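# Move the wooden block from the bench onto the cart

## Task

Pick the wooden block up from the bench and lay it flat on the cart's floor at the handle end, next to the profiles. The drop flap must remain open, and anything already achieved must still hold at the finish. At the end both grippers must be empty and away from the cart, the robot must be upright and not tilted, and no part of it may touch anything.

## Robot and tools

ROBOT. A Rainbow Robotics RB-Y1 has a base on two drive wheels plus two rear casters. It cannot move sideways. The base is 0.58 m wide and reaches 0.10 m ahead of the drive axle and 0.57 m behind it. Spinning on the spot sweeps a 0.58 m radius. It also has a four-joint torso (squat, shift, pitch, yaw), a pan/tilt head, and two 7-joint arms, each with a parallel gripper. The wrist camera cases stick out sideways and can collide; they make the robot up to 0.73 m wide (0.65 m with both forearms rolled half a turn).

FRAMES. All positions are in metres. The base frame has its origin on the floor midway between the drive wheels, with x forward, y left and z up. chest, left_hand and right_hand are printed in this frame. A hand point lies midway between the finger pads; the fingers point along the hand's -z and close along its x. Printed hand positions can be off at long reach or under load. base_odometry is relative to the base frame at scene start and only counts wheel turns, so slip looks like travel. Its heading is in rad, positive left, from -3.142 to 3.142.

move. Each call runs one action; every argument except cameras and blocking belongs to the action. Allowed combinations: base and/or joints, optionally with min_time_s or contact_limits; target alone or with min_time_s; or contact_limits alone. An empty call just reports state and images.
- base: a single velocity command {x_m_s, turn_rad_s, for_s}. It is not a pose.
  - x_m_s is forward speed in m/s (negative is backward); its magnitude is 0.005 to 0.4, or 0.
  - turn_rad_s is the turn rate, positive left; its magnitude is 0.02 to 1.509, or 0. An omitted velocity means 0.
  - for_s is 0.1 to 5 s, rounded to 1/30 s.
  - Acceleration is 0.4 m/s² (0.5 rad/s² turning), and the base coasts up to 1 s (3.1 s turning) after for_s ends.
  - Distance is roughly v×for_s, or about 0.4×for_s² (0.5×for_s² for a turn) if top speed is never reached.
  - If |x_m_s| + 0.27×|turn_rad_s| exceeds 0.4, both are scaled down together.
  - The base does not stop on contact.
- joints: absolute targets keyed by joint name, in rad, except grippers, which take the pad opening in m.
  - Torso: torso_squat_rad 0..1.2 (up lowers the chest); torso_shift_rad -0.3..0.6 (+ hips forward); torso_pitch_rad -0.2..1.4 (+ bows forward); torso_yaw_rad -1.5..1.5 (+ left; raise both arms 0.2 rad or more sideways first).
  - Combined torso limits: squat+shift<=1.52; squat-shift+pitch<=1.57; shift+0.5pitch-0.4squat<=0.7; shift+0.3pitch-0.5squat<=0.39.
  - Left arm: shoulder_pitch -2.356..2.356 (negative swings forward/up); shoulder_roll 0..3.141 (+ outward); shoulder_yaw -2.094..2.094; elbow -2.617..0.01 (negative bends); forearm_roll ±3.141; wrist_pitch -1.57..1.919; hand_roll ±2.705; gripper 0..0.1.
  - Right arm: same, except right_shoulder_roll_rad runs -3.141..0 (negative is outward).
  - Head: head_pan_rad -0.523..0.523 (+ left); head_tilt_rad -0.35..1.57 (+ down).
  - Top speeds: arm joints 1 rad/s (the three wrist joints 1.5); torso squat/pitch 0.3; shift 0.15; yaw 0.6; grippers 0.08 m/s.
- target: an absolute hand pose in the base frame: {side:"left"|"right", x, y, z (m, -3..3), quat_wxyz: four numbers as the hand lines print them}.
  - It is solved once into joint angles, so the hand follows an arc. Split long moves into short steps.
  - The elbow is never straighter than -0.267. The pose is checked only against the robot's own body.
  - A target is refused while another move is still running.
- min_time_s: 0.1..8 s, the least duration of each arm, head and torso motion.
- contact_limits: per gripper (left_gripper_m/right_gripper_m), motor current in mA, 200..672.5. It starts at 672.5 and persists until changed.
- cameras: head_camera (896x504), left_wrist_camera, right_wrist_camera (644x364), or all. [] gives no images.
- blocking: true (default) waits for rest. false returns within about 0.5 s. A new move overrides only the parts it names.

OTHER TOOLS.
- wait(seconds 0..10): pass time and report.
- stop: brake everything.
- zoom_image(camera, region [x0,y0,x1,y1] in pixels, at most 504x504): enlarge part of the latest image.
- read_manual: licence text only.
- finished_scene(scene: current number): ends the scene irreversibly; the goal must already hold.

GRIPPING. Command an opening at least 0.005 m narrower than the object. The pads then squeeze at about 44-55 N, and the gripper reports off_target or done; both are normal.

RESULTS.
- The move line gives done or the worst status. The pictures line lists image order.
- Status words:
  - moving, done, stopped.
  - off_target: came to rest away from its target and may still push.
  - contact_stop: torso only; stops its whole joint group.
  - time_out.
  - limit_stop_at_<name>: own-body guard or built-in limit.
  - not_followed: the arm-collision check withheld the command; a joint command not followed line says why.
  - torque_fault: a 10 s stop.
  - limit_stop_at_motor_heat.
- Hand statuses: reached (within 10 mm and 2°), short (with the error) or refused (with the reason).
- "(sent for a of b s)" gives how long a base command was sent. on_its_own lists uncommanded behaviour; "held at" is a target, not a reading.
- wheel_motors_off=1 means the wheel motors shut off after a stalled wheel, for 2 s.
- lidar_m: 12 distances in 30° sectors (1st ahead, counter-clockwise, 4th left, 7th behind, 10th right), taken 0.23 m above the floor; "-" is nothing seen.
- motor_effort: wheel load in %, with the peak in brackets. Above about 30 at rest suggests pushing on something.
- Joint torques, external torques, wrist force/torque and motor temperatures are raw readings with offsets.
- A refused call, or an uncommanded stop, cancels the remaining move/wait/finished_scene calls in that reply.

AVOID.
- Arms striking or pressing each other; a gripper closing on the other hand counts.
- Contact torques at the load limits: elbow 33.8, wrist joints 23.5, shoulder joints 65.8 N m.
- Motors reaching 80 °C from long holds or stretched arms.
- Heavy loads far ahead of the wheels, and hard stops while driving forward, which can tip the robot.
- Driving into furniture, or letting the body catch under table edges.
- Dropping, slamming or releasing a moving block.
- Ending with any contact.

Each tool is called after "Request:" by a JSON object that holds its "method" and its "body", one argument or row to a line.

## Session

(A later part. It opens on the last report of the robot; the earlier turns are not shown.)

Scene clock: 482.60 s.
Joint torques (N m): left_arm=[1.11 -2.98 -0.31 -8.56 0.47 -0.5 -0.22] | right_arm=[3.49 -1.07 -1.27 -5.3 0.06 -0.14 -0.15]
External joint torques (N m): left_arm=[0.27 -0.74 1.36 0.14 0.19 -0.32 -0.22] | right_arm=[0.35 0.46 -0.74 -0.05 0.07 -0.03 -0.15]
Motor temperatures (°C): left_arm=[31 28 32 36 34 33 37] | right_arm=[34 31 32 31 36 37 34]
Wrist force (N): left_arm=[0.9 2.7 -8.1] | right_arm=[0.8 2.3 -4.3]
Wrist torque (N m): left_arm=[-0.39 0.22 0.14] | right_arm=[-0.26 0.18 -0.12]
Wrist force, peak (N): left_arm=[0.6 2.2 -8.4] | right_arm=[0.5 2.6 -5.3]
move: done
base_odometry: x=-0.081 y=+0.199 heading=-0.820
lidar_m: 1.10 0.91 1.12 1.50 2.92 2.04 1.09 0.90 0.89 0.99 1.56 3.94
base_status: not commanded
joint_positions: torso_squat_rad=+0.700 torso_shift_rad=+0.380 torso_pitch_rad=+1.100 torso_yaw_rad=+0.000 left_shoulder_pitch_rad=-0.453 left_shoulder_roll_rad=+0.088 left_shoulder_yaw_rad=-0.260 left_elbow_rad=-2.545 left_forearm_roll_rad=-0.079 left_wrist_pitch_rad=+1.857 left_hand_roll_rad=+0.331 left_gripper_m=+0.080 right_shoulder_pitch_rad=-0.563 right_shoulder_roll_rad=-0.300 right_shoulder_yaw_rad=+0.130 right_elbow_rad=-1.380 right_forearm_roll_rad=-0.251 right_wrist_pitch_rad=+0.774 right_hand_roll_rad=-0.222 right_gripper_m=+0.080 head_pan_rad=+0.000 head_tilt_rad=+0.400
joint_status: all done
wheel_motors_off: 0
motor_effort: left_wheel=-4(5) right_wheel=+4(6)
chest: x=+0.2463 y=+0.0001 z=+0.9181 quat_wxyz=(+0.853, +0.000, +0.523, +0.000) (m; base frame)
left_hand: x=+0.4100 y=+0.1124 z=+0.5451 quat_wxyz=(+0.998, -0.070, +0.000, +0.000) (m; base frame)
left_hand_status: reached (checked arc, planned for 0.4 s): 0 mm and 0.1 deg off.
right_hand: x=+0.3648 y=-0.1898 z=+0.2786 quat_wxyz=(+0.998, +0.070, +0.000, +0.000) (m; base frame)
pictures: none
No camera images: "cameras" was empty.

Request:
{"method": "move", "body": {
  "target": {"side":"left","x":0.365,"y":0.195,"z":0.30,"quat_wxyz":[0.9976,-0.07,0,0]},
  "cameras": []
}}

Request:
{"method": "move", "body": {
  "joints": {"torso_squat_rad":0.98,"torso_shift_rad":0.52},
  "cameras": []
}}

Request:
{"method": "move", "body": {
  "target": {"side":"left","x":0.361,"y":0.185,"z":0.058,"quat_wxyz":[0.9976,-0.07,0,0]},
  "cameras": []
}}

Request:
{"method": "move", "body": {
  "target": {"side":"right","x":0.361,"y":-0.185,"z":0.058,"quat_wxyz":[0.9976,0.07,0,0]}
}}

Scene clock: 488.67 s.
Joint torques (N m): left_arm=[2.29 -0.47 1.22 -5.95 0.17 -0.03 -0.2] | right_arm=[3.65 -0.66 -1.27 -5.38 0.03 -0.05 -0.24]
External joint torques (N m): left_arm=[-0.94 -1.37 0.82 0.24 -0.05 0.11 -0.2] | right_arm=[0.5 0.87 -0.73 -0.13 0.03 0.05 -0.25]
Motor temperatures (°C): left_arm=[31 28 32 36 34 33 37] | right_arm=[34 31 32 31 36 37 34]
Wrist force (N): left_arm=[0.6 2.9 -8.6] | right_arm=[0.5 2.7 -4.5]
Wrist torque (N m): left_arm=[-0.45 0.14 0.11] | right_arm=[-0.33 0.14 -0.09]
Wrist force, peak (N): left_arm=[1.9 2.7 -8.6] | right_arm=[0.7 2.5 -5.3]
move: done
base_odometry: x=-0.081 y=+0.199 heading=-0.820
lidar_m: 1.10 0.91 1.11 1.50 2.92 2.06 1.08 0.90 0.89 0.98 1.57 3.95
base_status: not commanded
joint_positions: torso_squat_rad=+0.700 torso_shift_rad=+0.380 torso_pitch_rad=+1.100 torso_yaw_rad=+0.000 left_shoulder_pitch_rad=-0.493 left_shoulder_roll_rad=+0.232 left_shoulder_yaw_rad=-0.027 left_elbow_rad=-1.519 left_forearm_roll_rad=+0.237 left_wrist_pitch_rad=+0.871 left_hand_roll_rad=+0.117 left_gripper_m=+0.080 right_shoulder_pitch_rad=-0.563 right_shoulder_roll_rad=-0.300 right_shoulder_yaw_rad=+0.130 right_elbow_rad=-1.380 right_forearm_roll_rad=-0.251 right_wrist_pitch_rad=+0.774 right_hand_roll_rad=-0.222 right_gripper_m=+0.080 head_pan_rad=+0.000 head_tilt_rad=+0.400
joint_status: all done
wheel_motors_off: 0
motor_effort: left_wheel=-4(6) right_wheel=+3(5)
chest: x=+0.2463 y=+0.0001 z=+0.9181 quat_wxyz=(+0.853, +0.000, +0.523, +0.000) (m; base frame)
left_hand: x=+0.3650 y=+0.1951 z=+0.3001 quat_wxyz=(+0.998, -0.070, +0.000, +0.000) (m; base frame)
left_hand_status: reached (checked arc, planned for 1.4 s): 0 mm and 0.0 deg off.
right_hand: x=+0.3648 y=-0.1898 z=+0.2786 quat_wxyz=(+0.998, +0.070, +0.000, +0.000) (m; base frame)
pictures: none
No camera images: "cameras" was empty.

Scene clock: 490.43 s.
Joint torques (N m): left_arm=[2.63 -0.22 1.01 -5.84 0.18 -0.14 -0.18] | right_arm=[3.58 -0.69 -1.43 -5.29 -0.1 -0.1 -0.14]
External joint torques (N m): left_arm=[-0.6 -1.12 0.61 0.35 -0.03 0 -0.18] | right_arm=[0.44 0.84 -0.89 -0.04 -0.1 0 -0.14]
Motor temperatures (°C): left_arm=[31 28 32 36 34 33 37] | right_arm=[34 31 32 31 36 37 34]
Wrist force (N): left_arm=[0.4 2.1 -7.5] | right_arm=[0.1 1.9 -4.8]
Wrist torque (N m): left_arm=[-0.33 0.15 0.07] | right_arm=[-0.26 0.12 -0.10]
Wrist force, peak (N): left_arm=[0.1 2.7 -9.3] | right_arm=[0.8 2.6 -5.3]
move: done
base_odometry: x=-0.081 y=+0.199 heading=-0.820
lidar_m: 1.11 0.91 1.11 1.50 2.94 2.06 1.10 0.90 0.89 1.00 1.57 3.92
base_status: not commanded
joint_positions: torso_squat_rad=+0.980 torso_shift_rad=+0.520 torso_pitch_rad=+1.100 torso_yaw_rad=+0.000 left_shoulder_pitch_rad=-0.493 left_shoulder_roll_rad=+0.232 left_shoulder_yaw_rad=-0.027 left_elbow_rad=-1.519 left_forearm_roll_rad=+0.237 left_wrist_pitch_rad=+0.871 left_hand_roll_rad=+0.117 left_gripper_m=+0.080 right_shoulder_pitch_rad=-0.563 right_shoulder_roll_rad=-0.300 right_shoulder_yaw_rad=+0.130 right_elbow_rad=-1.380 right_forearm_roll_rad=-0.251 right_wrist_pitch_rad=+0.774 right_hand_roll_rad=-0.222 right_gripper_m=+0.080 head_pan_rad=+0.000 head_tilt_rad=+0.400
joint_status: all done
wheel_motors_off: 0
motor_effort: left_wheel=-4(5) right_wheel=+4(7)
chest: x=+0.2415 y=+0.0000 z=+0.7592 quat_wxyz=(+0.853, +0.000, +0.523, +0.000) (m; base frame)
left_hand: x=+0.3601 y=+0.1951 z=+0.1412 quat_wxyz=(+0.998, -0.070, +0.000, +0.000) (m; base frame)
right_hand: x=+0.3599 y=-0.1898 z=+0.1197 quat_wxyz=(+0.998, +0.070, +0.000, +0.000) (m; base frame)
pictures: none
No camera images: "cameras" was empty.

Scene clock: 491.77 s.
Joint torques (N m): left_arm=[1.11 -0.54 1.5 -2.48 0.08 -0.07 -0.17] | right_arm=[3.56 -0.86 -1.38 -5.5 -0.01 -0.15 -0.12]
External joint torques (N m): left_arm=[0.46 -0.99 1.38 1 -0.05 0.04 -0.17] | right_arm=[0.41 0.67 -0.85 -0.25 0 -0.05 -0.12]
Motor temperatures (°C): left_arm=[31 28 32 36 34 33 37] | right_arm=[34 30 32 31 36 37 34]
Wrist force (N): left_arm=[-0.4 2.2 -8.0] | right_arm=[0.6 2.0 -5.0]
Wrist torque (N m): left_arm=[-0.37 0.05 0.11] | right_arm=[-0.27 0.18 -0.08]
Wrist force, peak (N): left_arm=[0.1 2.8 -9.2] | right_arm=[0.7 3.0 -5.2]
move: done
base_odometry: x=-0.081 y=+0.199 heading=-0.820
lidar_m: 1.11 0.91 1.11 1.49 2.91 2.05 1.10 0.89 0.89 0.99 1.58 3.94
base_status: not commanded
joint_positions: torso_squat_rad=+0.980 torso_shift_rad=+0.520 torso_pitch_rad=+1.100 torso_yaw_rad=+0.000 left_shoulder_pitch_rad=-0.810 left_shoulder_roll_rad=+0.213 left_shoulder_yaw_rad=-0.016 left_elbow_rad=-0.839 left_forearm_roll_rad=+0.322 left_wrist_pitch_rad=+0.510 left_hand_roll_rad=+0.007 left_gripper_m=+0.080 right_shoulder_pitch_rad=-0.563 right_shoulder_roll_rad=-0.300 right_shoulder_yaw_rad=+0.130 right_elbow_rad=-1.380 right_forearm_roll_rad=-0.251 right_wrist_pitch_rad=+0.774 right_hand_roll_rad=-0.222 right_gripper_m=+0.080 head_pan_rad=+0.000 head_tilt_rad=+0.400
joint_status: all done
wheel_motors_off: 0
motor_effort: left_wheel=-5(6) right_wheel=+5(5)
chest: x=+0.2415 y=+0.0000 z=+0.7592 quat_wxyz=(+0.853, +0.000, +0.523, +0.000) (m; base frame)
left_hand: x=+0.3612 y=+0.1849 z=+0.0583 quat_wxyz=(+0.998, -0.070, +0.000, +0.000) (m; base frame)
left_hand_status: reached (checked arc, planned for 1.0 s): 0 mm and 0.0 deg off.
right_hand: x=+0.3599 y=-0.1898 z=+0.1197 quat_wxyz=(+0.998, +0.070, +0.000, +0.000) (m; base frame)
pictures: none
No camera images: "cameras" was empty.

Scene clock: 492.97 s.
Joint torques (N m): left_arm=[0.86 -0.37 1.25 -2.98 0.05 -0.06 -0.18] | right_arm=[1.68 -0.27 -1.44 -2.53 -0.19 0.08 -0.05]
External joint torques (N m): left_arm=[0.2 -0.81 1.13 0.5 -0.08 0.05 -0.18] | right_arm=[0.67 0.85 -1.15 0.62 -0.18 0.16 -0.05]
Motor temperatures (°C): left_arm=[30 28 32 36 34 33 37] | right_arm=[34 30 31 31 36 37 34]
Wrist force (N): left_arm=[0.6 2.2 -7.4] | right_arm=[1.0 2.4 -4.5]
Wrist torque (N m): left_arm=[-0.42 0.15 0.09] | right_arm=[-0.31 0.22 -0.09]
Wrist force, peak (N): left_arm=[0.4 3.2 -8.4] | right_arm=[0.5 3.7 -5.1]
move: done
base_odometry: x=-0.081 y=+0.199 heading=-0.819
lidar_m: 1.09 0.91 1.11 1.50 2.93 2.06 1.08 0.89 0.89 1.01 1.58 3.93
base_status: not commanded
joint_positions: torso_squat_rad=+0.980 torso_shift_rad=+0.520 torso_pitch_rad=+1.100 torso_yaw_rad=+0.000 left_shoulder_pitch_rad=-0.810 left_shoulder_roll_rad=+0.213 left_shoulder_yaw_rad=-0.016 left_elbow_rad=-0.839 left_forearm_roll_rad=+0.322 left_wrist_pitch_rad=+0.510 left_hand_roll_rad=+0.007 left_gripper_m=+0.080 right_shoulder_pitch_rad=-0.811 right_shoulder_roll_rad=-0.260 right_shoulder_yaw_rad=+0.127 right_elbow_rad=-0.844 right_forearm_roll_rad=-0.340 right_wrist_pitch_rad=+0.495 right_hand_roll_rad=-0.110 right_gripper_m=+0.080 head_pan_rad=+0.000 head_tilt_rad=+0.400
joint_status: all done
wheel_motors_off: 0
motor_effort: left_wheel=-5(6) right_wheel=+3(7)
chest: x=+0.2415 y=+0.0000 z=+0.7592 quat_wxyz=(+0.853, +0.000, +0.523, +0.000) (m; base frame)
left_hand: x=+0.3611 y=+0.1850 z=+0.0582 quat_wxyz=(+0.998, -0.070, +0.000, +0.000) (m; base frame)
right_hand: x=+0.3611 y=-0.1852 z=+0.0586 quat_wxyz=(+0.998, +0.069, +0.000, +0.000) (m; base frame)
right_hand_status: reached (checked arc, planned for 0.9 s): 1 mm and 0.1 deg off.
pictures: head_camera, left_wrist_camera, right_wrist_camera
camera_calibration:
head_camera: T_world_to_cam=[[-0.0235759, -0.999502, -0.0209967, 0.0266855], [-0.991531, 0.0260605, -0.127225, 0.583474], [0.127709, 0.0178194, -0.991652, 0.713683], [0, 0, 0, 1]] pos_world=[0.488019, -0.00125083, 0.782517]
left_wrist_camera: T_world_to_cam=[[0.999603, 0.025384, -0.012243, -0.365507], [0.027788, -0.815349, 0.578302, 0.1361], [0.00469726, -0.578412, -0.815731, 0.225329], [0, 0, 0, 1]] pos_world=[0.360522, 0.25058, 0.100626]
right_wrist_camera: T_world_to_cam=[[-0.999222, -0.0250194, -0.0304787, 0.356691], [-0.0385422, 0.782996, 0.620832, 0.149563], [0.00833182, 0.621524, -0.783351, 0.230171], [0, 0, 0, 1]] pos_world=[0.36026, -0.25124, 0.0983224]

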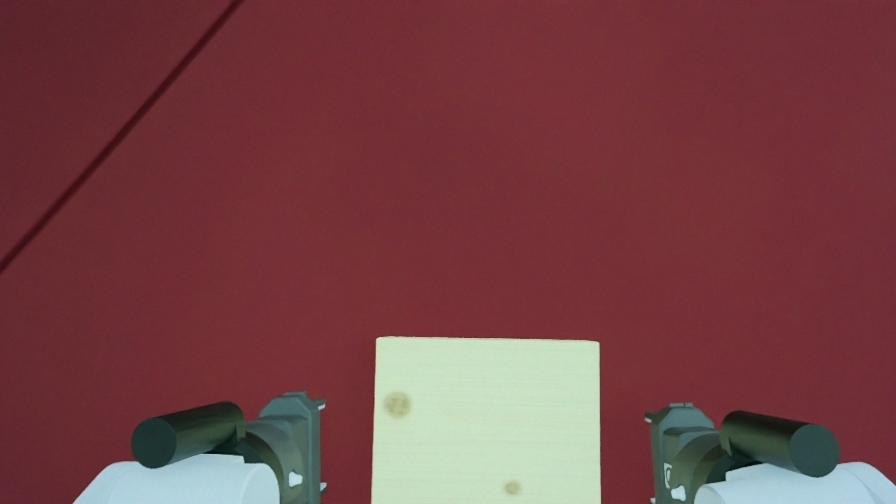

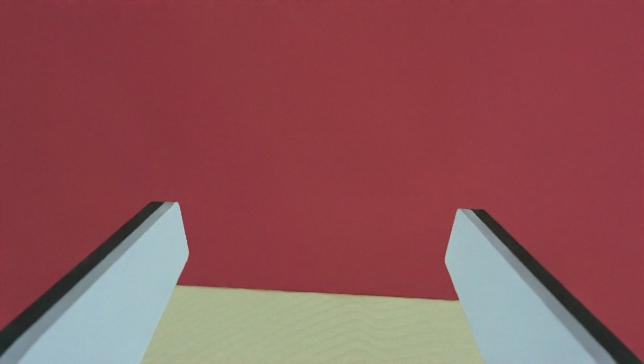

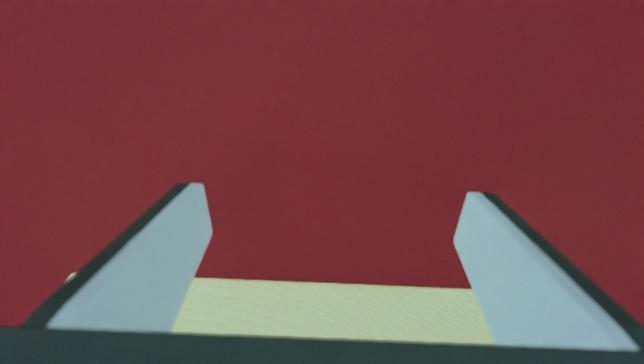

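Request:
{"method": "move", "body": {
  "joints": {"left_shoulder_pitch_rad":-0.855,"left_shoulder_roll_rad":0.154,"left_shoulder_yaw_rad":-0.158,"left_elbow_rad":-0.817,"left_forearm_roll_rad":0.116,"left_wrist_pitch_rad":0.505,"left_hand_roll_rad":0.312,"right_shoulder_pitch_rad":-0.855,"right_shoulder_roll_rad":-0.154,"right_shoulder_yaw_rad":0.158,"right_elbow_rad":-0.817,"right_forearm_roll_rad":-0.116,"right_wrist_pitch_rad":0.505,"right_hand_roll_rad":-0.312},
  "min_time_s": 2,
  "cameras": []
}}

Request:
{"method": "move", "body": {
  "joints": {"left_shoulder_pitch_rad":-0.863,"left_shoulder_roll_rad":0.137,"left_shoulder_yaw_rad":-0.156,"left_elbow_rad":-0.808,"left_forearm_roll_rad":0.086,"left_wrist_pitch_rad":0.505,"left_hand_roll_rad":0.332,"right_shoulder_pitch_rad":-0.863,"right_shoulder_roll_rad":-0.137,"right_shoulder_yaw_rad":0.156,"right_elbow_rad":-0.808,"right_forearm_roll_rad":-0.086,"right_wrist_pitch_rad":0.505,"right_hand_roll_rad":-0.332},
  "min_time_s": 1,
  "cameras": []
}}

Request:
{"method": "move", "body": {
  "joints": {"left_shoulder_pitch_rad":-0.867,"left_shoulder_roll_rad":0.127,"left_shoulder_yaw_rad":-0.155,"left_elbow_rad":-0.803,"left_forearm_roll_rad":0.070,"left_wrist_pitch_rad":0.505,"left_hand_roll_rad":0.342,"right_shoulder_pitch_rad":-0.867,"right_shoulder_roll_rad":-0.127,"right_shoulder_yaw_rad":0.155,"right_elbow_rad":-0.803,"right_forearm_roll_rad":-0.070,"right_wrist_pitch_rad":0.505,"right_hand_roll_rad":-0.342},
  "min_time_s": 1,
  "cameras": ["left_wrist_camera","head_camera"]
}}

Scene clock: 499.83 s.
Joint torques (N m): left_arm=[-4.31 -9.69 -3 -4.86 1.62 -1.77 0.62] | right_arm=[-3.47 9.25 2.99 -3.62 -0.46 -0.16 0.12]
External joint torques (N m): left_arm=[-3.98 -7.71 -2.44 -1.13 1.49 -1.6 0.62] | right_arm=[-3.46 7.65 2.54 -0.2 -0.46 -0.04 0.11]
Motor temperatures (°C): left_arm=[30 28 32 36 34 33 37] | right_arm=[34 30 31 31 35 36 34]
Wrist force (N): left_arm=[0.2 14.6 0.8] | right_arm=[-0.6 -7.4 1.3]
Wrist torque (N m): left_arm=[-0.23 0.65 -0.50] | right_arm=[-0.08 -0.20 -0.52]
Wrist force, peak (N): left_arm=[-1.3 15.0 1.3] | right_arm=[-1.0 -7.9 3.0]
move: done
base_odometry: x=-0.081 y=+0.199 heading=-0.819
lidar_m: 1.09 0.91 1.12 1.50 2.92 2.07 1.08 0.90 0.89 0.98 1.58 3.95
base_status: not commanded
joint_positions: torso_squat_rad=+0.980 torso_shift_rad=+0.520 torso_pitch_rad=+1.100 torso_yaw_rad=+0.000 left_shoulder_pitch_rad=-0.854 left_shoulder_roll_rad=+0.156 left_shoulder_yaw_rad=-0.157 left_elbow_rad=-0.817 left_forearm_roll_rad=+0.116 left_wrist_pitch_rad=+0.505 left_hand_roll_rad=+0.312 left_gripper_m=+0.080 right_shoulder_pitch_rad=-0.854 right_shoulder_roll_rad=-0.156 right_shoulder_yaw_rad=+0.157 right_elbow_rad=-0.817 right_forearm_roll_rad=-0.116 right_wrist_pitch_rad=+0.505 right_hand_roll_rad=-0.312 right_gripper_m=+0.080 head_pan_rad=+0.000 head_tilt_rad=+0.400
joint_status: all done
wheel_motors_off: 0
motor_effort: left_wheel=-3(5) right_wheel=+1(5)
chest: x=+0.2415 y=+0.0000 z=+0.7593 quat_wxyz=(+0.853, +0.000, +0.523, +0.000) (m; base frame)
left_hand: x=+0.3603 y=+0.1273 z=+0.0601 quat_wxyz=(+0.998, -0.069, +0.001, +0.000) (m; base frame)
right_hand: x=+0.3605 y=-0.1272 z=+0.0602 quat_wxyz=(+0.998, +0.069, +0.000, +0.000) (m; base frame)
pictures: none
No camera images: "cameras" was empty.

Scene clock: 501.13 s.
Joint torques (N m): left_arm=[-12.35 -27.1 -6.41 -10.36 5.49 -5.38 2.05] | right_arm=[-5.6 32.35 8.97 -5.19 -2.46 -0.8 1.49]
External joint torques (N m): left_arm=[-11.93 -24.84 -5.79 -6.67 5.37 -5.21 2.05] | right_arm=[-5.43 30.52 8.46 -1.77 -2.48 -0.67 1.49]
Motor temperatures (°C): left_arm=[30 28 32 36 34 33 37] | right_arm=[34 30 31 31 35 36 34]
Wrist force (N): left_arm=[-3.7 38.5 16.6] | right_arm=[4.9 -37.7 13.5]
Wrist torque (N m): left_arm=[0.41 1.31 -1.69] | right_arm=[0.60 -0.64 -2.04]
Wrist force, peak (N): left_arm=[-3.0 39.7 16.8] | right_arm=[5.3 -38.3 14.3]
move: done
base_odometry: x=-0.081 y=+0.199 heading=-0.820
lidar_m: 1.10 0.91 1.12 1.51 2.93 2.07 1.09 0.89 0.89 1.00 1.58 3.93
base_status: not commanded
joint_positions: torso_squat_rad=+0.980 torso_shift_rad=+0.520 torso_pitch_rad=+1.099 torso_yaw_rad=+0.000 left_shoulder_pitch_rad=-0.860 left_shoulder_roll_rad=+0.143 left_shoulder_yaw_rad=-0.154 left_elbow_rad=-0.806 left_forearm_roll_rad=+0.085 left_wrist_pitch_rad=+0.506 left_hand_roll_rad=+0.331 left_gripper_m=+0.080 right_shoulder_pitch_rad=-0.862 right_shoulder_roll_rad=-0.145 right_shoulder_yaw_rad=+0.154 right_elbow_rad=-0.808 right_forearm_roll_rad=-0.085 right_wrist_pitch_rad=+0.505 right_hand_roll_rad=-0.332 right_gripper_m=+0.080 head_pan_rad=+0.000 head_tilt_rad=+0.400
joint_status: all done
wheel_motors_off: 0
motor_effort: left_wheel=-5(6) right_wheel=+3(4)
chest: x=+0.2413 y=+0.0000 z=+0.7595 quat_wxyz=(+0.853, +0.000, +0.522, +0.000) (m; base frame)
left_hand: x=+0.3593 y=+0.1233 z=+0.0600 quat_wxyz=(+0.998, -0.066, +0.001, -0.002) (m; base frame)
right_hand: x=+0.3614 y=-0.1237 z=+0.0602 quat_wxyz=(+0.998, +0.066, +0.000, +0.001) (m; base frame)
pictures: none
No camera images: "cameras" was empty.

Scene clock: 502.43 s.
Joint torques (N m): left_arm=[-17.41 -37.13 -8.92 -13.45 7.9 -8.18 2.8] | right_arm=[-5.51 46.46 14.28 -5.14 -3.64 -0.58 2.42]
External joint torques (N m): left_arm=[-16.94 -34.72 -8.25 -9.78 7.78 -8.01 2.8] | right_arm=[-5.25 44.49 13.74 -1.72 -3.65 -0.45 2.42]
Motor temperatures (°C): left_arm=[31 28 32 36 34 33 37] | right_arm=[34 31 31 31 35 36 34]
Wrist force (N): left_arm=[-5.9 55.3 31.4] | right_arm=[12.4 -55.2 11.2]
Wrist torque (N m): left_arm=[0.44 1.98 -2.43] | right_arm=[0.83 -0.37 -2.93]
Wrist force, peak (N): left_arm=[-5.4 55.7 31.9] | right_arm=[12.4 -55.8 12.3]
move: done
base_odometry: x=-0.081 y=+0.199 heading=-0.820
lidar_m: 1.11 0.90 1.12 1.50 2.92 2.05 1.09 0.90 0.88 1.01 1.59 3.93
base_status: not commanded
joint_positions: torso_squat_rad=+0.980 torso_shift_rad=+0.520 torso_pitch_rad=+1.099 torso_yaw_rad=+0.000 left_shoulder_pitch_rad=-0.863 left_shoulder_roll_rad=+0.136 left_shoulder_yaw_rad=-0.153 left_elbow_rad=-0.801 left_forearm_roll_rad=+0.068 left_wrist_pitch_rad=+0.507 left_hand_roll_rad=+0.341 left_gripper_m=+0.080 right_shoulder_pitch_rad=-0.866 right_shoulder_roll_rad=-0.138 right_shoulder_yaw_rad=+0.151 right_elbow_rad=-0.803 right_forearm_roll_rad=-0.069 right_wrist_pitch_rad=+0.505 right_hand_roll_rad=-0.343 right_gripper_m=+0.080 head_pan_rad=+0.000 head_tilt_rad=+0.400
joint_status: all done
wheel_motors_off: 0
motor_effort: left_wheel=-6(7) right_wheel=+3(5)
chest: x=+0.2412 y=+0.0000 z=+0.7596 quat_wxyz=(+0.853, +0.000, +0.522, +0.000) (m; base frame)
left_hand: x=+0.3583 y=+0.1208 z=+0.0600 quat_wxyz=(+0.998, -0.065, +0.002, -0.002) (m; base frame)
right_hand: x=+0.3619 y=-0.1214 z=+0.0603 quat_wxyz=(+0.998, +0.065, -0.001, +0.001) (m; base frame)
pictures: head_camera, left_wrist_camera
camera_calibration:
head_camera: T_world_to_cam=[[-0.023554, -0.999502, -0.021022, 0.0265978], [-0.99139, 0.0260618, -0.12832, 0.583942], [0.128804, 0.0178185, -0.99151, 0.713682], [0, 0, 0, 1]] pos_world=[0.487616, -0.00135082, 0.783113]
left_wrist_camera: T_world_to_cam=[[0.999657, 0.0203125, -0.0165373, -0.360166], [0.0261178, -0.820848, 0.570549, 0.0845933], [-0.0019853, -0.570785, -0.821097, 0.191376], [0, 0, 0, 1]] pos_world=[0.358213, 0.185989, 0.102918]

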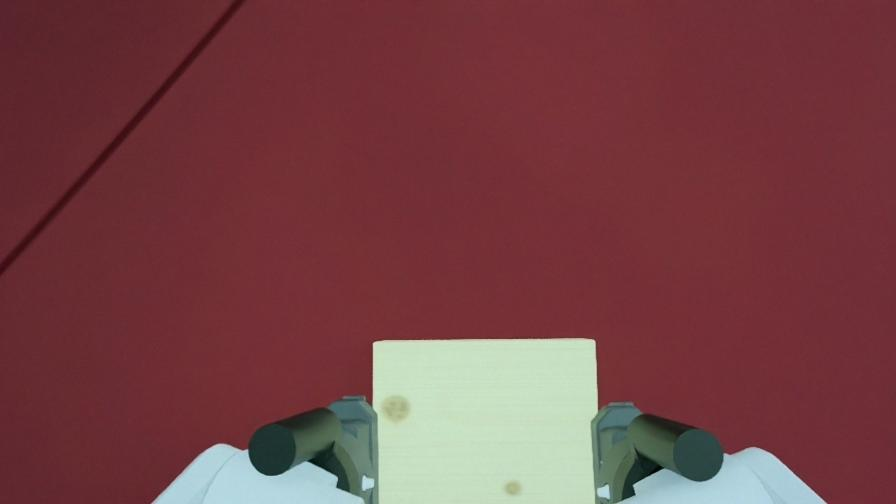

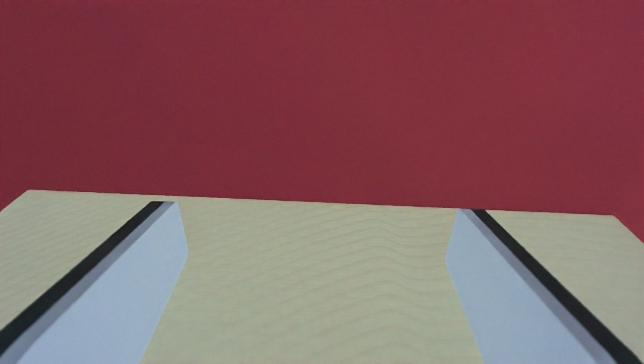

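Request:
{"method": "move", "body": {
  "joints": {"left_hand_roll_rad":0.328,"right_hand_roll_rad":-0.356},
  "cameras": []
}}

Scene clock: 505.00 s.
Joint torques (N m): left_arm=[-16.58 -35.66 -9.21 -13.38 7.84 -8.08 2.58] | right_arm=[-5.48 43.73 14.09 -5.39 -3.61 -0.66 2.44]
External joint torques (N m): left_arm=[-16.11 -33.23 -8.54 -9.71 7.72 -7.91 2.58] | right_arm=[-5.23 41.74 13.55 -1.97 -3.63 -0.54 2.44]
Motor temperatures (°C): left_arm=[31 29 32 36 34 33 37] | right_arm=[34 31 32 31 36 36 34]
Wrist force (N): left_arm=[-6.1 52.1 28.9] | right_arm=[11.9 -52.3 14.1]
Wrist torque (N m): left_arm=[0.46 1.93 -2.28] | right_arm=[0.90 -0.47 -2.75]
Wrist force, peak (N): left_arm=[-5.3 55.7 31.9] | right_arm=[12.8 -55.9 11.9]
move: done
base_odometry: x=-0.081 y=+0.199 heading=-0.820
lidar_m: 1.10 0.91 1.11 1.50 2.92 2.05 1.08 0.90 0.89 0.99 1.59 3.94
base_status: not commanded
joint_positions: torso_squat_rad=+0.980 torso_shift_rad=+0.520 torso_pitch_rad=+1.099 torso_yaw_rad=+0.000 left_shoulder_pitch_rad=-0.863 left_shoulder_roll_rad=+0.135 left_shoulder_yaw_rad=-0.153 left_elbow_rad=-0.801 left_forearm_roll_rad=+0.068 left_wrist_pitch_rad=+0.507 left_hand_roll_rad=+0.327 left_gripper_m=+0.080 right_shoulder_pitch_rad=-0.866 right_shoulder_roll_rad=-0.137 right_shoulder_yaw_rad=+0.151 right_elbow_rad=-0.802 right_forearm_roll_rad=-0.069 right_wrist_pitch_rad=+0.505 right_hand_roll_rad=-0.357 right_gripper_m=+0.080 head_pan_rad=+0.000 head_tilt_rad=+0.400
joint_status: all done
wheel_motors_off: 0
motor_effort: left_wheel=-6(7) right_wheel=+4(5)
chest: x=+0.2412 y=+0.0000 z=+0.7596 quat_wxyz=(+0.853, +0.000, +0.522, +0.000) (m; base frame)
left_hand: x=+0.3583 y=+0.1205 z=+0.0601 quat_wxyz=(+0.998, -0.065, +0.002, -0.009) (m; base frame)
right_hand: x=+0.3618 y=-0.1211 z=+0.0603 quat_wxyz=(+0.998, +0.065, +0.000, -0.006) (m; base frame)
pictures: none
No camera images: "cameras" was empty.

Request:
{"method": "move", "body": {
  "joints": {"left_hand_roll_rad":0.314,"right_hand_roll_rad":-0.370},
  "cameras": []
}}

Scene clock: 506.20 s.
Joint torques (N m): left_arm=[-15.56 -35.29 -11.76 -13.36 6.09 -6.43 -0.19] | right_arm=[-5.82 42.07 13.75 -6.57 -4.72 -1.65 0.93]
External joint torques (N m): left_arm=[-15.08 -32.86 -11.11 -9.69 5.96 -6.26 -0.2] | right_arm=[-5.58 40.07 13.2 -3.16 -4.73 -1.53 0.92]
Motor temperatures (°C): left_arm=[31 29 32 36 35 33 37] | right_arm=[34 31 32 31 36 36 34]
Wrist force (N): left_arm=[-4.6 51.9 11.8] | right_arm=[7.3 -49.8 18.8]
Wrist torque (N m): left_arm=[0.74 0.46 0.47] | right_arm=[0.90 -0.45 -0.85]
Wrist force, peak (N): left_arm=[-5.7 52.9 29.4] | right_arm=[11.7 -52.7 13.3]
move: done
base_odometry: x=-0.081 y=+0.199 heading=-0.819
lidar_m: 1.10 0.90 1.11 1.51 2.91 2.06 1.09 0.89 0.88 1.00 1.57 3.93
base_status: not commanded
joint_positions: torso_squat_rad=+0.980 torso_shift_rad=+0.520 torso_pitch_rad=+1.099 torso_yaw_rad=+0.000 left_shoulder_pitch_rad=-0.863 left_shoulder_roll_rad=+0.135 left_shoulder_yaw_rad=-0.152 left_elbow_rad=-0.801 left_forearm_roll_rad=+0.068 left_wrist_pitch_rad=+0.507 left_hand_roll_rad=+0.314 left_gripper_m=+0.080 right_shoulder_pitch_rad=-0.866 right_shoulder_roll_rad=-0.137 right_shoulder_yaw_rad=+0.151 right_elbow_rad=-0.802 right_forearm_roll_rad=-0.069 right_wrist_pitch_rad=+0.505 right_hand_roll_rad=-0.370 right_gripper_m=+0.080 head_pan_rad=+0.000 head_tilt_rad=+0.400
joint_status: all done
wheel_motors_off: 0
motor_effort: left_wheel=-4(6) right_wheel=+4(4)
chest: x=+0.2412 y=+0.0000 z=+0.7596 quat_wxyz=(+0.853, +0.000, +0.522, +0.000) (m; base frame)
left_hand: x=+0.3586 y=+0.1204 z=+0.0601 quat_wxyz=(+0.998, -0.066, +0.001, -0.016) (m; base frame)
right_hand: x=+0.3615 y=-0.1208 z=+0.0603 quat_wxyz=(+0.998, +0.065, +0.000, -0.013) (m; base frame)
pictures: none
No camera images: "cameras" was empty.

Request:
{"method": "move", "body": {
  "joints": {"torso_squat_rad":0.9,"torso_shift_rad":0.48},
  "min_time_s": 1,
  "cameras": []
}}

Request:
{"method": "move", "body": {
  "joints": {"left_shoulder_pitch_rad":-0.740,"left_shoulder_roll_rad":0.142,"left_shoulder_yaw_rad":-0.186,"left_elbow_rad":-1.080,"left_forearm_roll_rad":0.040,"left_wrist_pitch_rad":0.657,"left_hand_roll_rad":0.342,"right_shoulder_pitch_rad":-0.740,"right_shoulder_roll_rad":-0.142,"right_shoulder_yaw_rad":0.186,"right_elbow_rad":-1.080,"right_forearm_roll_rad":-0.040,"right_wrist_pitch_rad":0.657,"right_hand_roll_rad":-0.398},
  "min_time_s": 1.5,
  "cameras": ["left_wrist_camera","right_wrist_camera"]
}}

Scene clock: 510.10 s.
Joint torques (N m): left_arm=[-16.17 -35.28 -12.01 -16.32 6.48 -6.09 0.06] | right_arm=[-6.86 39.18 14.02 -9.42 -4.02 -2.43 1.3]
External joint torques (N m): left_arm=[-15.75 -32.84 -11.34 -12.67 6.36 -5.92 0.06] | right_arm=[-6.68 37.15 13.46 -6.03 -4.03 -2.31 1.3]
Motor temperatures (°C): left_arm=[31 29 32 36 35 33 37] | right_arm=[34 32 32 31 36 36 34]
Wrist force (N): left_arm=[-4.9 52.7 -21.0] | right_arm=[6.1 -45.9 -2.1]
Wrist torque (N m): left_arm=[1.13 0.20 -0.24] | right_arm=[0.49 0.06 -1.69]
Wrist force, peak (N): left_arm=[-5.7 53.6 -21.1] | right_arm=[7.2 -50.3 18.8]
move: done
base_odometry: x=-0.081 y=+0.199 heading=-0.819
lidar_m: 1.11 0.90 1.12 1.50 2.92 2.05 1.09 0.90 0.89 1.00 1.56 3.93
base_status: not commanded
joint_positions: torso_squat_rad=+0.900 torso_shift_rad=+0.480 torso_pitch_rad=+1.101 torso_yaw_rad=+0.000 left_shoulder_pitch_rad=-0.863 left_shoulder_roll_rad=+0.135 left_shoulder_yaw_rad=-0.152 left_elbow_rad=-0.800 left_forearm_roll_rad=+0.068 left_wrist_pitch_rad=+0.506 left_hand_roll_rad=+0.314 left_gripper_m=+0.080 right_shoulder_pitch_rad=-0.865 right_shoulder_roll_rad=-0.136 right_shoulder_yaw_rad=+0.152 right_elbow_rad=-0.801 right_forearm_roll_rad=-0.069 right_wrist_pitch_rad=+0.506 right_hand_roll_rad=-0.370 right_gripper_m=+0.080 head_pan_rad=+0.000 head_tilt_rad=+0.400
joint_status: all done
wheel_motors_off: 0
motor_effort: left_wheel=-4(5) right_wheel=+3(6)
chest: x=+0.2489 y=+0.0000 z=+0.8066 quat_wxyz=(+0.852, +0.000, +0.523, +0.000) (m; base frame)
left_hand: x=+0.3648 y=+0.1206 z=+0.1068 quat_wxyz=(+0.998, -0.065, +0.002, -0.016) (m; base frame)
right_hand: x=+0.3673 y=-0.1205 z=+0.1071 quat_wxyz=(+0.998, +0.066, +0.002, -0.013) (m; base frame)
pictures: none
No camera images: "cameras" was empty.

Scene clock: 512.07 s.
Joint torques (N m): left_arm=[-10.09 -33.01 -20.85 -12.72 5.67 -4.18 -2.27] | right_arm=[-12.73 35.42 17.64 -16.71 -4.89 -5.22 2.05]
External joint torques (N m): left_arm=[-10.65 -30.75 -19.95 -7.86 5.52 -4 -2.27] | right_arm=[-13.68 33.56 16.9 -12.22 -4.91 -5.1 2.05]
Motor temperatures (°C): left_arm=[31 29 32 36 35 33 37] | right_arm=[34 32 32 31 36 37 34]
Wrist force (N): left_arm=[3.9 54.2 -7.3] | right_arm=[-2.5 -50.5 -9.9]
Wrist torque (N m): left_arm=[-0.87 0.25 2.53] | right_arm=[0.32 0.36 -2.48]
Wrist force, peak (N): left_arm=[-1.2 74.0 -12.2] | right_arm=[2.3 -68.7 -6.4]
move: done
base_odometry: x=-0.081 y=+0.199 heading=-0.820
lidar_m: 1.09 0.91 1.13 1.50 2.92 2.04 1.08 0.89 0.89 0.99 1.56 3.93
base_status: not commanded
joint_positions: torso_squat_rad=+0.900 torso_shift_rad=+0.480 torso_pitch_rad=+1.100 torso_yaw_rad=+0.000 left_shoulder_pitch_rad=-0.737 left_shoulder_roll_rad=+0.150 left_shoulder_yaw_rad=-0.181 left_elbow_rad=-1.078 left_forearm_roll_rad=+0.039 left_wrist_pitch_rad=+0.658 left_hand_roll_rad=+0.343 left_gripper_m=+0.080 right_shoulder_pitch_rad=-0.736 right_shoulder_roll_rad=-0.150 right_shoulder_yaw_rad=+0.182 right_elbow_rad=-1.077 right_forearm_roll_rad=-0.039 right_wrist_pitch_rad=+0.658 right_hand_roll_rad=-0.399 right_gripper_m=+0.080 head_pan_rad=+0.000 head_tilt_rad=+0.400
joint_status: all done
wheel_motors_off: 0
motor_effort: left_wheel=-5(6) right_wheel=+4(5)
chest: x=+0.2489 y=+0.0000 z=+0.8066 quat_wxyz=(+0.852, +0.000, +0.523, +0.000) (m; base frame)
left_hand: x=+0.3662 y=+0.1196 z=+0.1331 quat_wxyz=(+0.998, -0.065, +0.001, -0.016) (m; base frame)
right_hand: x=+0.3650 y=-0.1202 z=+0.1329 quat_wxyz=(+0.998, +0.064, +0.003, -0.012) (m; base frame)
pictures: left_wrist_camera, right_wrist_camera
camera_calibration:
left_wrist_camera: T_world_to_cam=[[0.999913, -0.00665365, -0.0113516, -0.364418], [0.000999373, -0.821826, 0.569738, 0.0511229], [-0.0131199, -0.5697, -0.821748, 0.254914], [0, 0, 0, 1]] pos_world=[0.36768, 0.184814, 0.176212]
right_wrist_camera: T_world_to_cam=[[-0.999766, -0.0028973, -0.0214139, 0.3662], [-0.015411, 0.790257, 0.612582, 0.0463206], [0.0151476, 0.612769, -0.790117, 0.245393], [0, 0, 0, 1]] pos_world=[0.363111, -0.185914, 0.173356]

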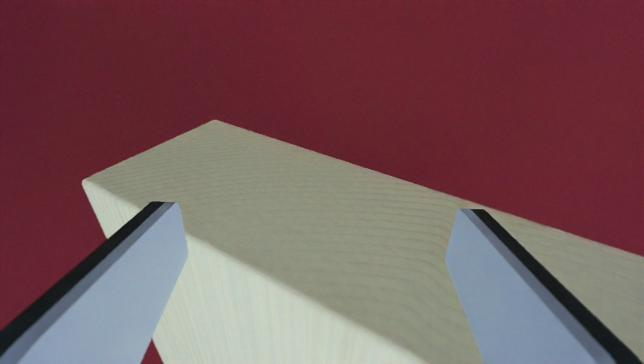

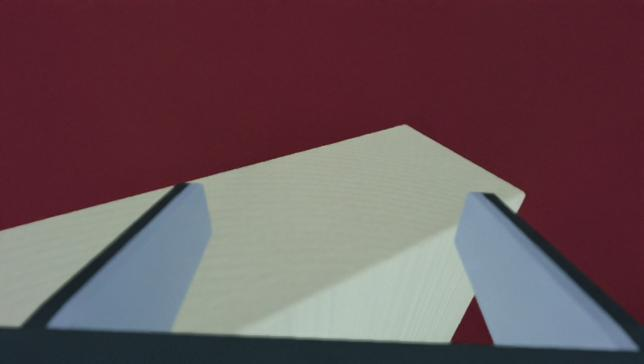

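Request:
{"method": "move", "body": {
  "joints": {"left_shoulder_pitch_rad":-0.867,"left_shoulder_roll_rad":0.127,"left_shoulder_yaw_rad":-0.155,"left_elbow_rad":-0.803,"left_forearm_roll_rad":0.070,"left_wrist_pitch_rad":0.505,"left_hand_roll_rad":0.314,"right_shoulder_pitch_rad":-0.867,"right_shoulder_roll_rad":-0.127,"right_shoulder_yaw_rad":0.155,"right_elbow_rad":-0.803,"right_forearm_roll_rad":-0.070,"right_wrist_pitch_rad":0.505,"right_hand_roll_rad":-0.370},
  "min_time_s": 1.5,
  "cameras": ["left_wrist_camera","right_wrist_camera"]
}}

Request:
{"method": "move", "body": {
  "joints": {"torso_squat_rad":0.95,"torso_shift_rad":0.505},
  "min_time_s": 1.5,
  "cameras": ["left_wrist_camera","right_wrist_camera"]
}}

Scene clock: 518.67 s.
Joint torques (N m): left_arm=[6.77 -37.39 -17.1 6.14 4.5 -2.81 -2.23] | right_arm=[-18.27 39.74 10.95 -17.39 -4.23 -6.18 2.33]
External joint torques (N m): left_arm=[7.49 -35.01 -16.45 9.93 4.38 -2.62 -2.22] | right_arm=[-18.08 37.72 10.4 -14.01 -4.24 -6.07 2.32]
Motor temperatures (°C): left_arm=[31 29 32 37 35 33 37] | right_arm=[34 33 32 31 36 37 34]
Wrist force (N): left_arm=[30.6 50.5 93.6] | right_arm=[-3.0 -48.2 -16.0]
Wrist torque (N m): left_arm=[0.62 5.11 2.03] | right_arm=[-1.90 0.81 -2.41]
Wrist force, peak (N): left_arm=[36.6 27.2 132.8] | right_arm=[1.1 -68.8 2.2]
move: done
base_odometry: x=-0.081 y=+0.198 heading=-0.819
lidar_m: 1.11 0.91 1.11 1.51 2.92 2.05 1.09 0.90 0.88 0.98 1.57 3.93
base_status: not commanded
joint_positions: torso_squat_rad=+0.900 torso_shift_rad=+0.479 torso_pitch_rad=+1.097 torso_yaw_rad=+0.001 left_shoulder_pitch_rad=-0.869 left_shoulder_roll_rad=+0.136 left_shoulder_yaw_rad=-0.151 left_elbow_rad=-0.805 left_forearm_roll_rad=+0.069 left_wrist_pitch_rad=+0.506 left_hand_roll_rad=+0.315 left_gripper_m=+0.080 right_shoulder_pitch_rad=-0.862 right_shoulder_roll_rad=-0.136 right_shoulder_yaw_rad=+0.152 right_elbow_rad=-0.799 right_forearm_roll_rad=-0.069 right_wrist_pitch_rad=+0.507 right_hand_roll_rad=-0.371 right_gripper_m=+0.080 head_pan_rad=+0.000 head_tilt_rad=+0.400
joint_status: all done
wheel_motors_off: 0
motor_effort: left_wheel=-9(24) right_wheel=-4(11)
chest: x=+0.2479 y=-0.0001 z=+0.8077 quat_wxyz=(+0.853, +0.000, +0.521, +0.000) (m; base frame)
left_hand: x=+0.3728 y=+0.1192 z=+0.1095 quat_wxyz=(+0.998, -0.067, -0.005, -0.015) (m; base frame)
right_hand: x=+0.3656 y=-0.1212 z=+0.1080 quat_wxyz=(+0.998, +0.065, +0.003, -0.013) (m; base frame)
pictures: left_wrist_camera, right_wrist_camera
camera_calibration:
left_wrist_camera: T_world_to_cam=[[0.999992, -0.00391479, -0.0000370156, -0.372958], [-0.00318591, -0.819229, 0.573458, 0.0651432], [-0.00227529, -0.573453, -0.819235, 0.231408], [0, 0, 0, 1]] pos_world=[0.373689, 0.184609, 0.152207]
right_wrist_camera: T_world_to_cam=[[-0.999751, -0.000401098, -0.0223191, 0.36656], [-0.0140313, 0.788923, 0.614332, 0.0614081], [0.0173617, 0.614492, -0.788732, 0.225547], [0, 0, 0, 1]] pos_world=[0.363414, -0.186896, 0.148352]

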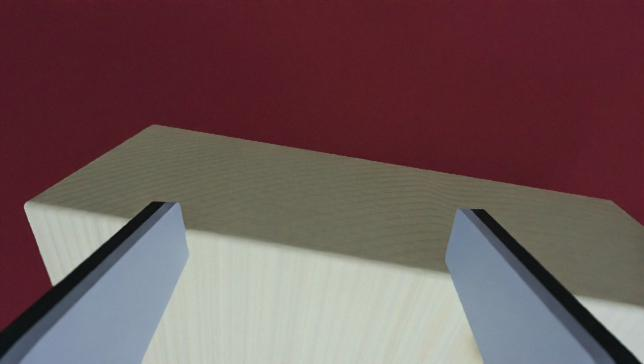

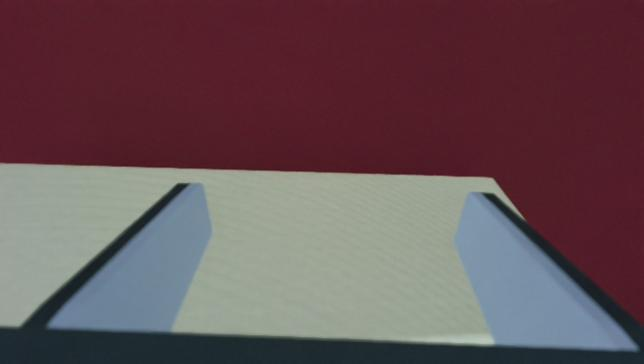

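Scene clock: 520.03 s.
Joint torques (N m): left_arm=[0.31 -11.28 -4.05 2.57 1.52 -5.5 0.1] | right_arm=[-5.82 26.53 9.28 -8.55 -2.9 -2.24 1.52]
External joint torques (N m): left_arm=[1.26 -8.8 -3.38 6.45 1.4 -5.29 0.1] | right_arm=[-5.23 24.46 8.72 -5.02 -2.92 -2.09 1.52]
Motor temperatures (°C): left_arm=[31 29 32 36 35 33 37] | right_arm=[34 33 32 31 36 37 34]
Wrist force (N): left_arm=[4.1 11.9 96.6] | right_arm=[3.5 -26.6 -8.4]
Wrist torque (N m): left_arm=[0.51 4.70 -0.35] | right_arm=[-1.25 0.23 -1.48]
Wrist force, peak (N): left_arm=[12.5 12.8 195.3] | right_arm=[-3.0 -49.0 -16.7]
move: contact_stop
base_odometry: x=-0.081 y=+0.199 heading=-0.820
lidar_m: 1.10 0.91 1.12 1.50 2.93 2.05 1.08 0.90 0.89 1.00 1.56 3.92
base_status: not commanded
joint_positions: torso_squat_rad=+0.916 torso_shift_rad=+0.482 torso_pitch_rad=+1.087 torso_yaw_rad=+0.002 left_shoulder_pitch_rad=-0.867 left_shoulder_roll_rad=+0.129 left_shoulder_yaw_rad=-0.154 left_elbow_rad=-0.805 left_forearm_roll_rad=+0.070 left_wrist_pitch_rad=+0.506 left_hand_roll_rad=+0.314 left_gripper_m=+0.080 right_shoulder_pitch_rad=-0.866 right_shoulder_roll_rad=-0.133 right_shoulder_yaw_rad=+0.153 right_elbow_rad=-0.802 right_forearm_roll_rad=-0.069 right_wrist_pitch_rad=+0.506 right_hand_roll_rad=-0.370 right_gripper_m=+0.080 head_pan_rad=+0.000 head_tilt_rad=+0.400
joint_status: torso_squat_rad contact_stop (moved +0.016 of +0.050); torso_shift_rad contact_stop (moved +0.003 of +0.026)
wheel_motors_off: 0
on_its_own: torso_squat_rad is held at +0.916, not at your +0.950, since a contact_stop; torso_shift_rad is held at +0.483, not at your +0.505, since a contact_stop
motor_effort: left_wheel=-9(17) right_wheel=+5(13)
chest: x=+0.2434 y=-0.0001 z=+0.8023 quat_wxyz=(+0.856, +0.001, +0.517, +0.001) (m; base frame)
left_hand: x=+0.3727 y=+0.1154 z=+0.1060 quat_wxyz=(+0.997, -0.069, -0.008, -0.016) (m; base frame)
right_hand: x=+0.3715 y=-0.1167 z=+0.1047 quat_wxyz=(+0.998, +0.068, -0.005, -0.012) (m; base frame)
pictures: left_wrist_camera, right_wrist_camera
camera_calibration:
left_wrist_camera: T_world_to_cam=[[0.999972, -0.00471679, 0.00587004, -0.373398], [-0.00724082, -0.816338, 0.577529, 0.0647566], [0.00206785, -0.577555, -0.816349, 0.224922], [0, 0, 0, 1]] pos_world=[0.373391, 0.181007, 0.148408]
right_wrist_camera: T_world_to_cam=[[-0.99927, -0.000477348, -0.038187, 0.373946], [-0.0240441, 0.784729, 0.619373, 0.0627131], [0.0296708, 0.619839, -0.784168, 0.215593], [0, 0, 0, 1]] pos_world=[0.368784, -0.182667, 0.144498]

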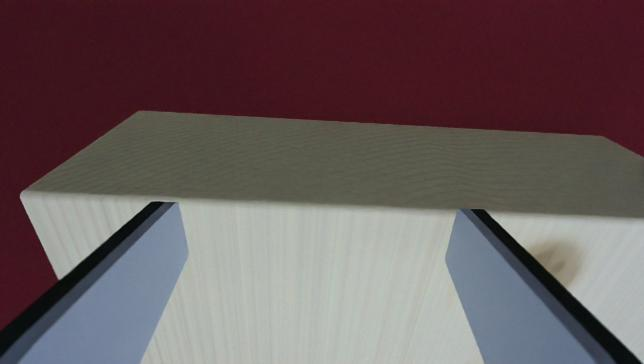

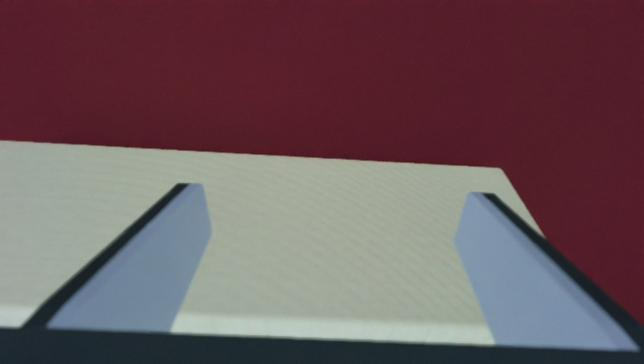

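Request:
{"method": "move", "body": {
  "joints": {"torso_squat_rad":0.85,"torso_shift_rad":0.45},
  "cameras": []
}}

Request:
{"method": "move", "body": {
  "joints": {"left_shoulder_roll_rad":0.25,"right_shoulder_roll_rad":-0.25,"left_gripper_m":0.0,"right_gripper_m":0.0},
  "min_time_s": 1
}}

Scene clock: 522.17 s.
Joint torques (N m): left_arm=[-0.66 -3.41 -1.21 -3.05 0.35 -0.67 0.24] | right_arm=[-1.38 4.84 1.55 -3.9 -0.35 -0.14 0.21]
External joint torques (N m): left_arm=[0.2 -0.85 -0.52 0.79 0.23 -0.47 0.24] | right_arm=[-0.82 2.59 0.95 -0.36 -0.36 0 0.21]
Motor temperatures (°C): left_arm=[31 29 32 36 35 33 37] | right_arm=[34 33 32 31 36 37 34]
Wrist force (N): left_arm=[0.8 0.2 -7.9] | right_arm=[0.7 2.5 -3.8]
Wrist torque (N m): left_arm=[-0.12 0.20 0.10] | right_arm=[-0.33 0.20 -0.05]
Wrist force, peak (N): left_arm=[4.9 12.0 98.4] | right_arm=[4.0 -27.2 -9.0]
move: done
base_odometry: x=-0.081 y=+0.199 heading=-0.820
lidar_m: 1.11 0.91 1.11 1.51 2.91 2.05 1.09 0.89 0.89 1.00 1.55 3.93
base_status: not commanded
joint_positions: torso_squat_rad=+0.850 torso_shift_rad=+0.450 torso_pitch_rad=+1.089 torso_yaw_rad=+0.002 left_shoulder_pitch_rad=-0.867 left_shoulder_roll_rad=+0.127 left_shoulder_yaw_rad=-0.155 left_elbow_rad=-0.803 left_forearm_roll_rad=+0.070 left_wrist_pitch_rad=+0.505 left_hand_roll_rad=+0.314 left_gripper_m=+0.080 right_shoulder_pitch_rad=-0.867 right_shoulder_roll_rad=-0.127 right_shoulder_yaw_rad=+0.155 right_elbow_rad=-0.803 right_forearm_roll_rad=-0.070 right_wrist_pitch_rad=+0.505 right_hand_roll_rad=-0.370 right_gripper_m=+0.080 head_pan_rad=+0.000 head_tilt_rad=+0.400
joint_status: all done
wheel_motors_off: 0
motor_effort: left_wheel=-4(9) right_wheel=+4(8)
chest: x=+0.2472 y=+0.0000 z=+0.8398 quat_wxyz=(+0.855, +0.000, +0.518, +0.001) (m; base frame)
left_hand: x=+0.3736 y=+0.1139 z=+0.1430 quat_wxyz=(+0.997, -0.070, -0.006, -0.015) (m; base frame)
right_hand: x=+0.3735 y=-0.1121 z=+0.1426 quat_wxyz=(+0.997, +0.072, -0.004, -0.012) (m; base frame)
pictures: none
No camera images: "cameras" was empty.

Scene clock: 523.60 s.
Joint torques (N m): left_arm=[-0.68 0.06 0.2 -2.95 0.23 -0.56 0.29] | right_arm=[-1.15 -1.55 0.47 -3.64 -0.29 -0.1 0.24]
External joint torques (N m): left_arm=[0.01 -0.61 -0.01 0.72 0.21 -0.38 0.29] | right_arm=[-0.74 -0.62 0.73 -0.26 -0.41 0.03 0.24]
Motor temperatures (°C): left_arm=[31 29 32 36 35 33 37] | right_arm=[34 32 32 31 36 37 34]
Wrist force (N): left_arm=[0.5 -1.4 -7.7] | right_arm=[0.7 3.5 -3.3]
Wrist torque (N m): left_arm=[0.01 0.17 0.10] | right_arm=[-0.37 0.22 -0.08]
Wrist force, peak (N): left_arm=[-0.3 -1.4 -8.6] | right_arm=[0.3 3.7 -4.1]
move: done
base_odometry: x=-0.081 y=+0.199 heading=-0.820
lidar_m: 1.09 0.90 1.10 1.50 2.91 2.06 1.09 0.90 0.88 0.99 1.56 3.94
base_status: not commanded
joint_positions: torso_squat_rad=+0.850 torso_shift_rad=+0.450 torso_pitch_rad=+1.089 torso_yaw_rad=+0.002 left_shoulder_pitch_rad=-0.867 left_shoulder_roll_rad=+0.250 left_shoulder_yaw_rad=-0.155 left_elbow_rad=-0.803 left_forearm_roll_rad=+0.070 left_wrist_pitch_rad=+0.505 left_hand_roll_rad=+0.314 left_gripper_m=+0.000 right_shoulder_pitch_rad=-0.867 right_shoulder_roll_rad=-0.250 right_shoulder_yaw_rad=+0.155 right_elbow_rad=-0.803 right_forearm_roll_rad=-0.070 right_wrist_pitch_rad=+0.505 right_hand_roll_rad=-0.370 right_gripper_m=+0.000 head_pan_rad=+0.000 head_tilt_rad=+0.400
joint_status: all done
wheel_motors_off: 0
motor_effort: left_wheel=-4(5) right_wheel=+2(6)
chest: x=+0.2472 y=+0.0000 z=+0.8398 quat_wxyz=(+0.855, +0.000, +0.518, +0.001) (m; base frame)
left_hand: x=+0.3952 y=+0.1967 z=+0.1377 quat_wxyz=(+0.999, -0.013, -0.020, -0.032) (m; base frame)
right_hand: x=+0.3952 y=-0.1944 z=+0.1371 quat_wxyz=(+1.000, +0.015, -0.020, +0.004) (m; base frame)
pictures: head_camera, left_wrist_camera, right_wrist_camera
camera_calibration:
head_camera: T_world_to_cam=[[-0.0226684, -0.999486, -0.0226766, 0.0296597], [-0.990117, 0.0255844, -0.137892, 0.607835], [0.138401, 0.0193267, -0.990188, 0.789034], [0, 0, 0, 1]] pos_world=[0.493297, -0.00115604, 0.86578]
left_wrist_camera: T_world_to_cam=[[0.998834, -0.0363512, 0.0317581, -0.392613], [-0.0471597, -0.8752, 0.481458, 0.153474], [0.0102931, -0.482394, -0.875894, 0.283898], [0, 0, 0, 1]] pos_world=[0.396471, 0.256999, 0.187242]
right_wrist_camera: T_world_to_cam=[[-0.99714, -0.0361061, -0.0663888, 0.39487], [-0.0659004, 0.845426, 0.530012, 0.144844], [0.0369902, 0.532871, -0.845387, 0.277066], [0, 0, 0, 1]] pos_world=[0.393037, -0.255838, 0.183674]

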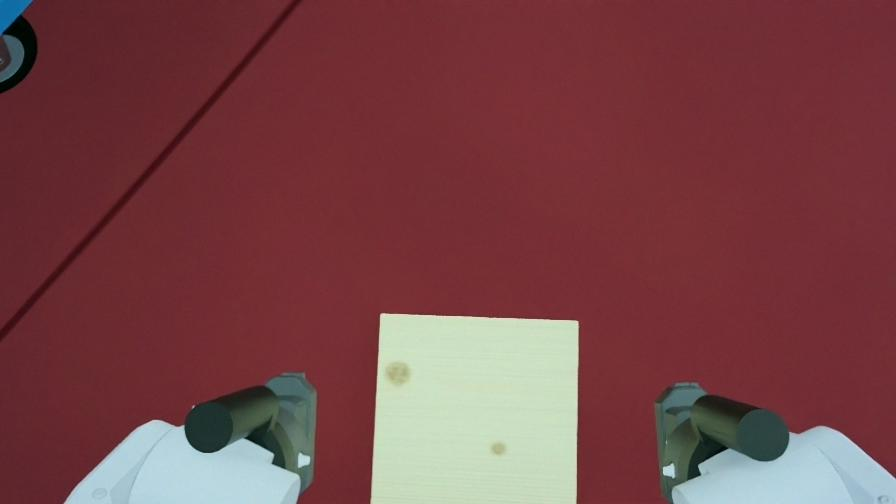

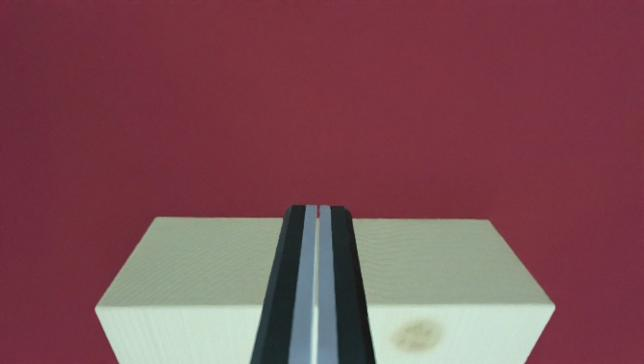

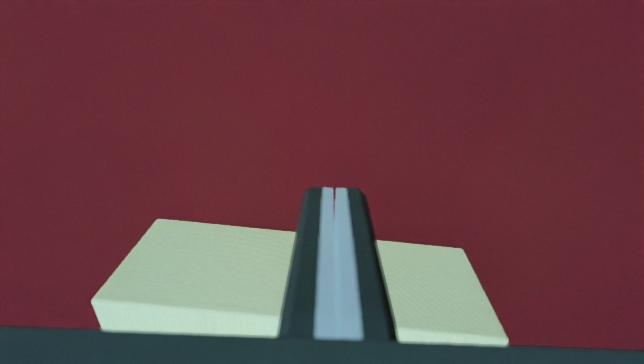

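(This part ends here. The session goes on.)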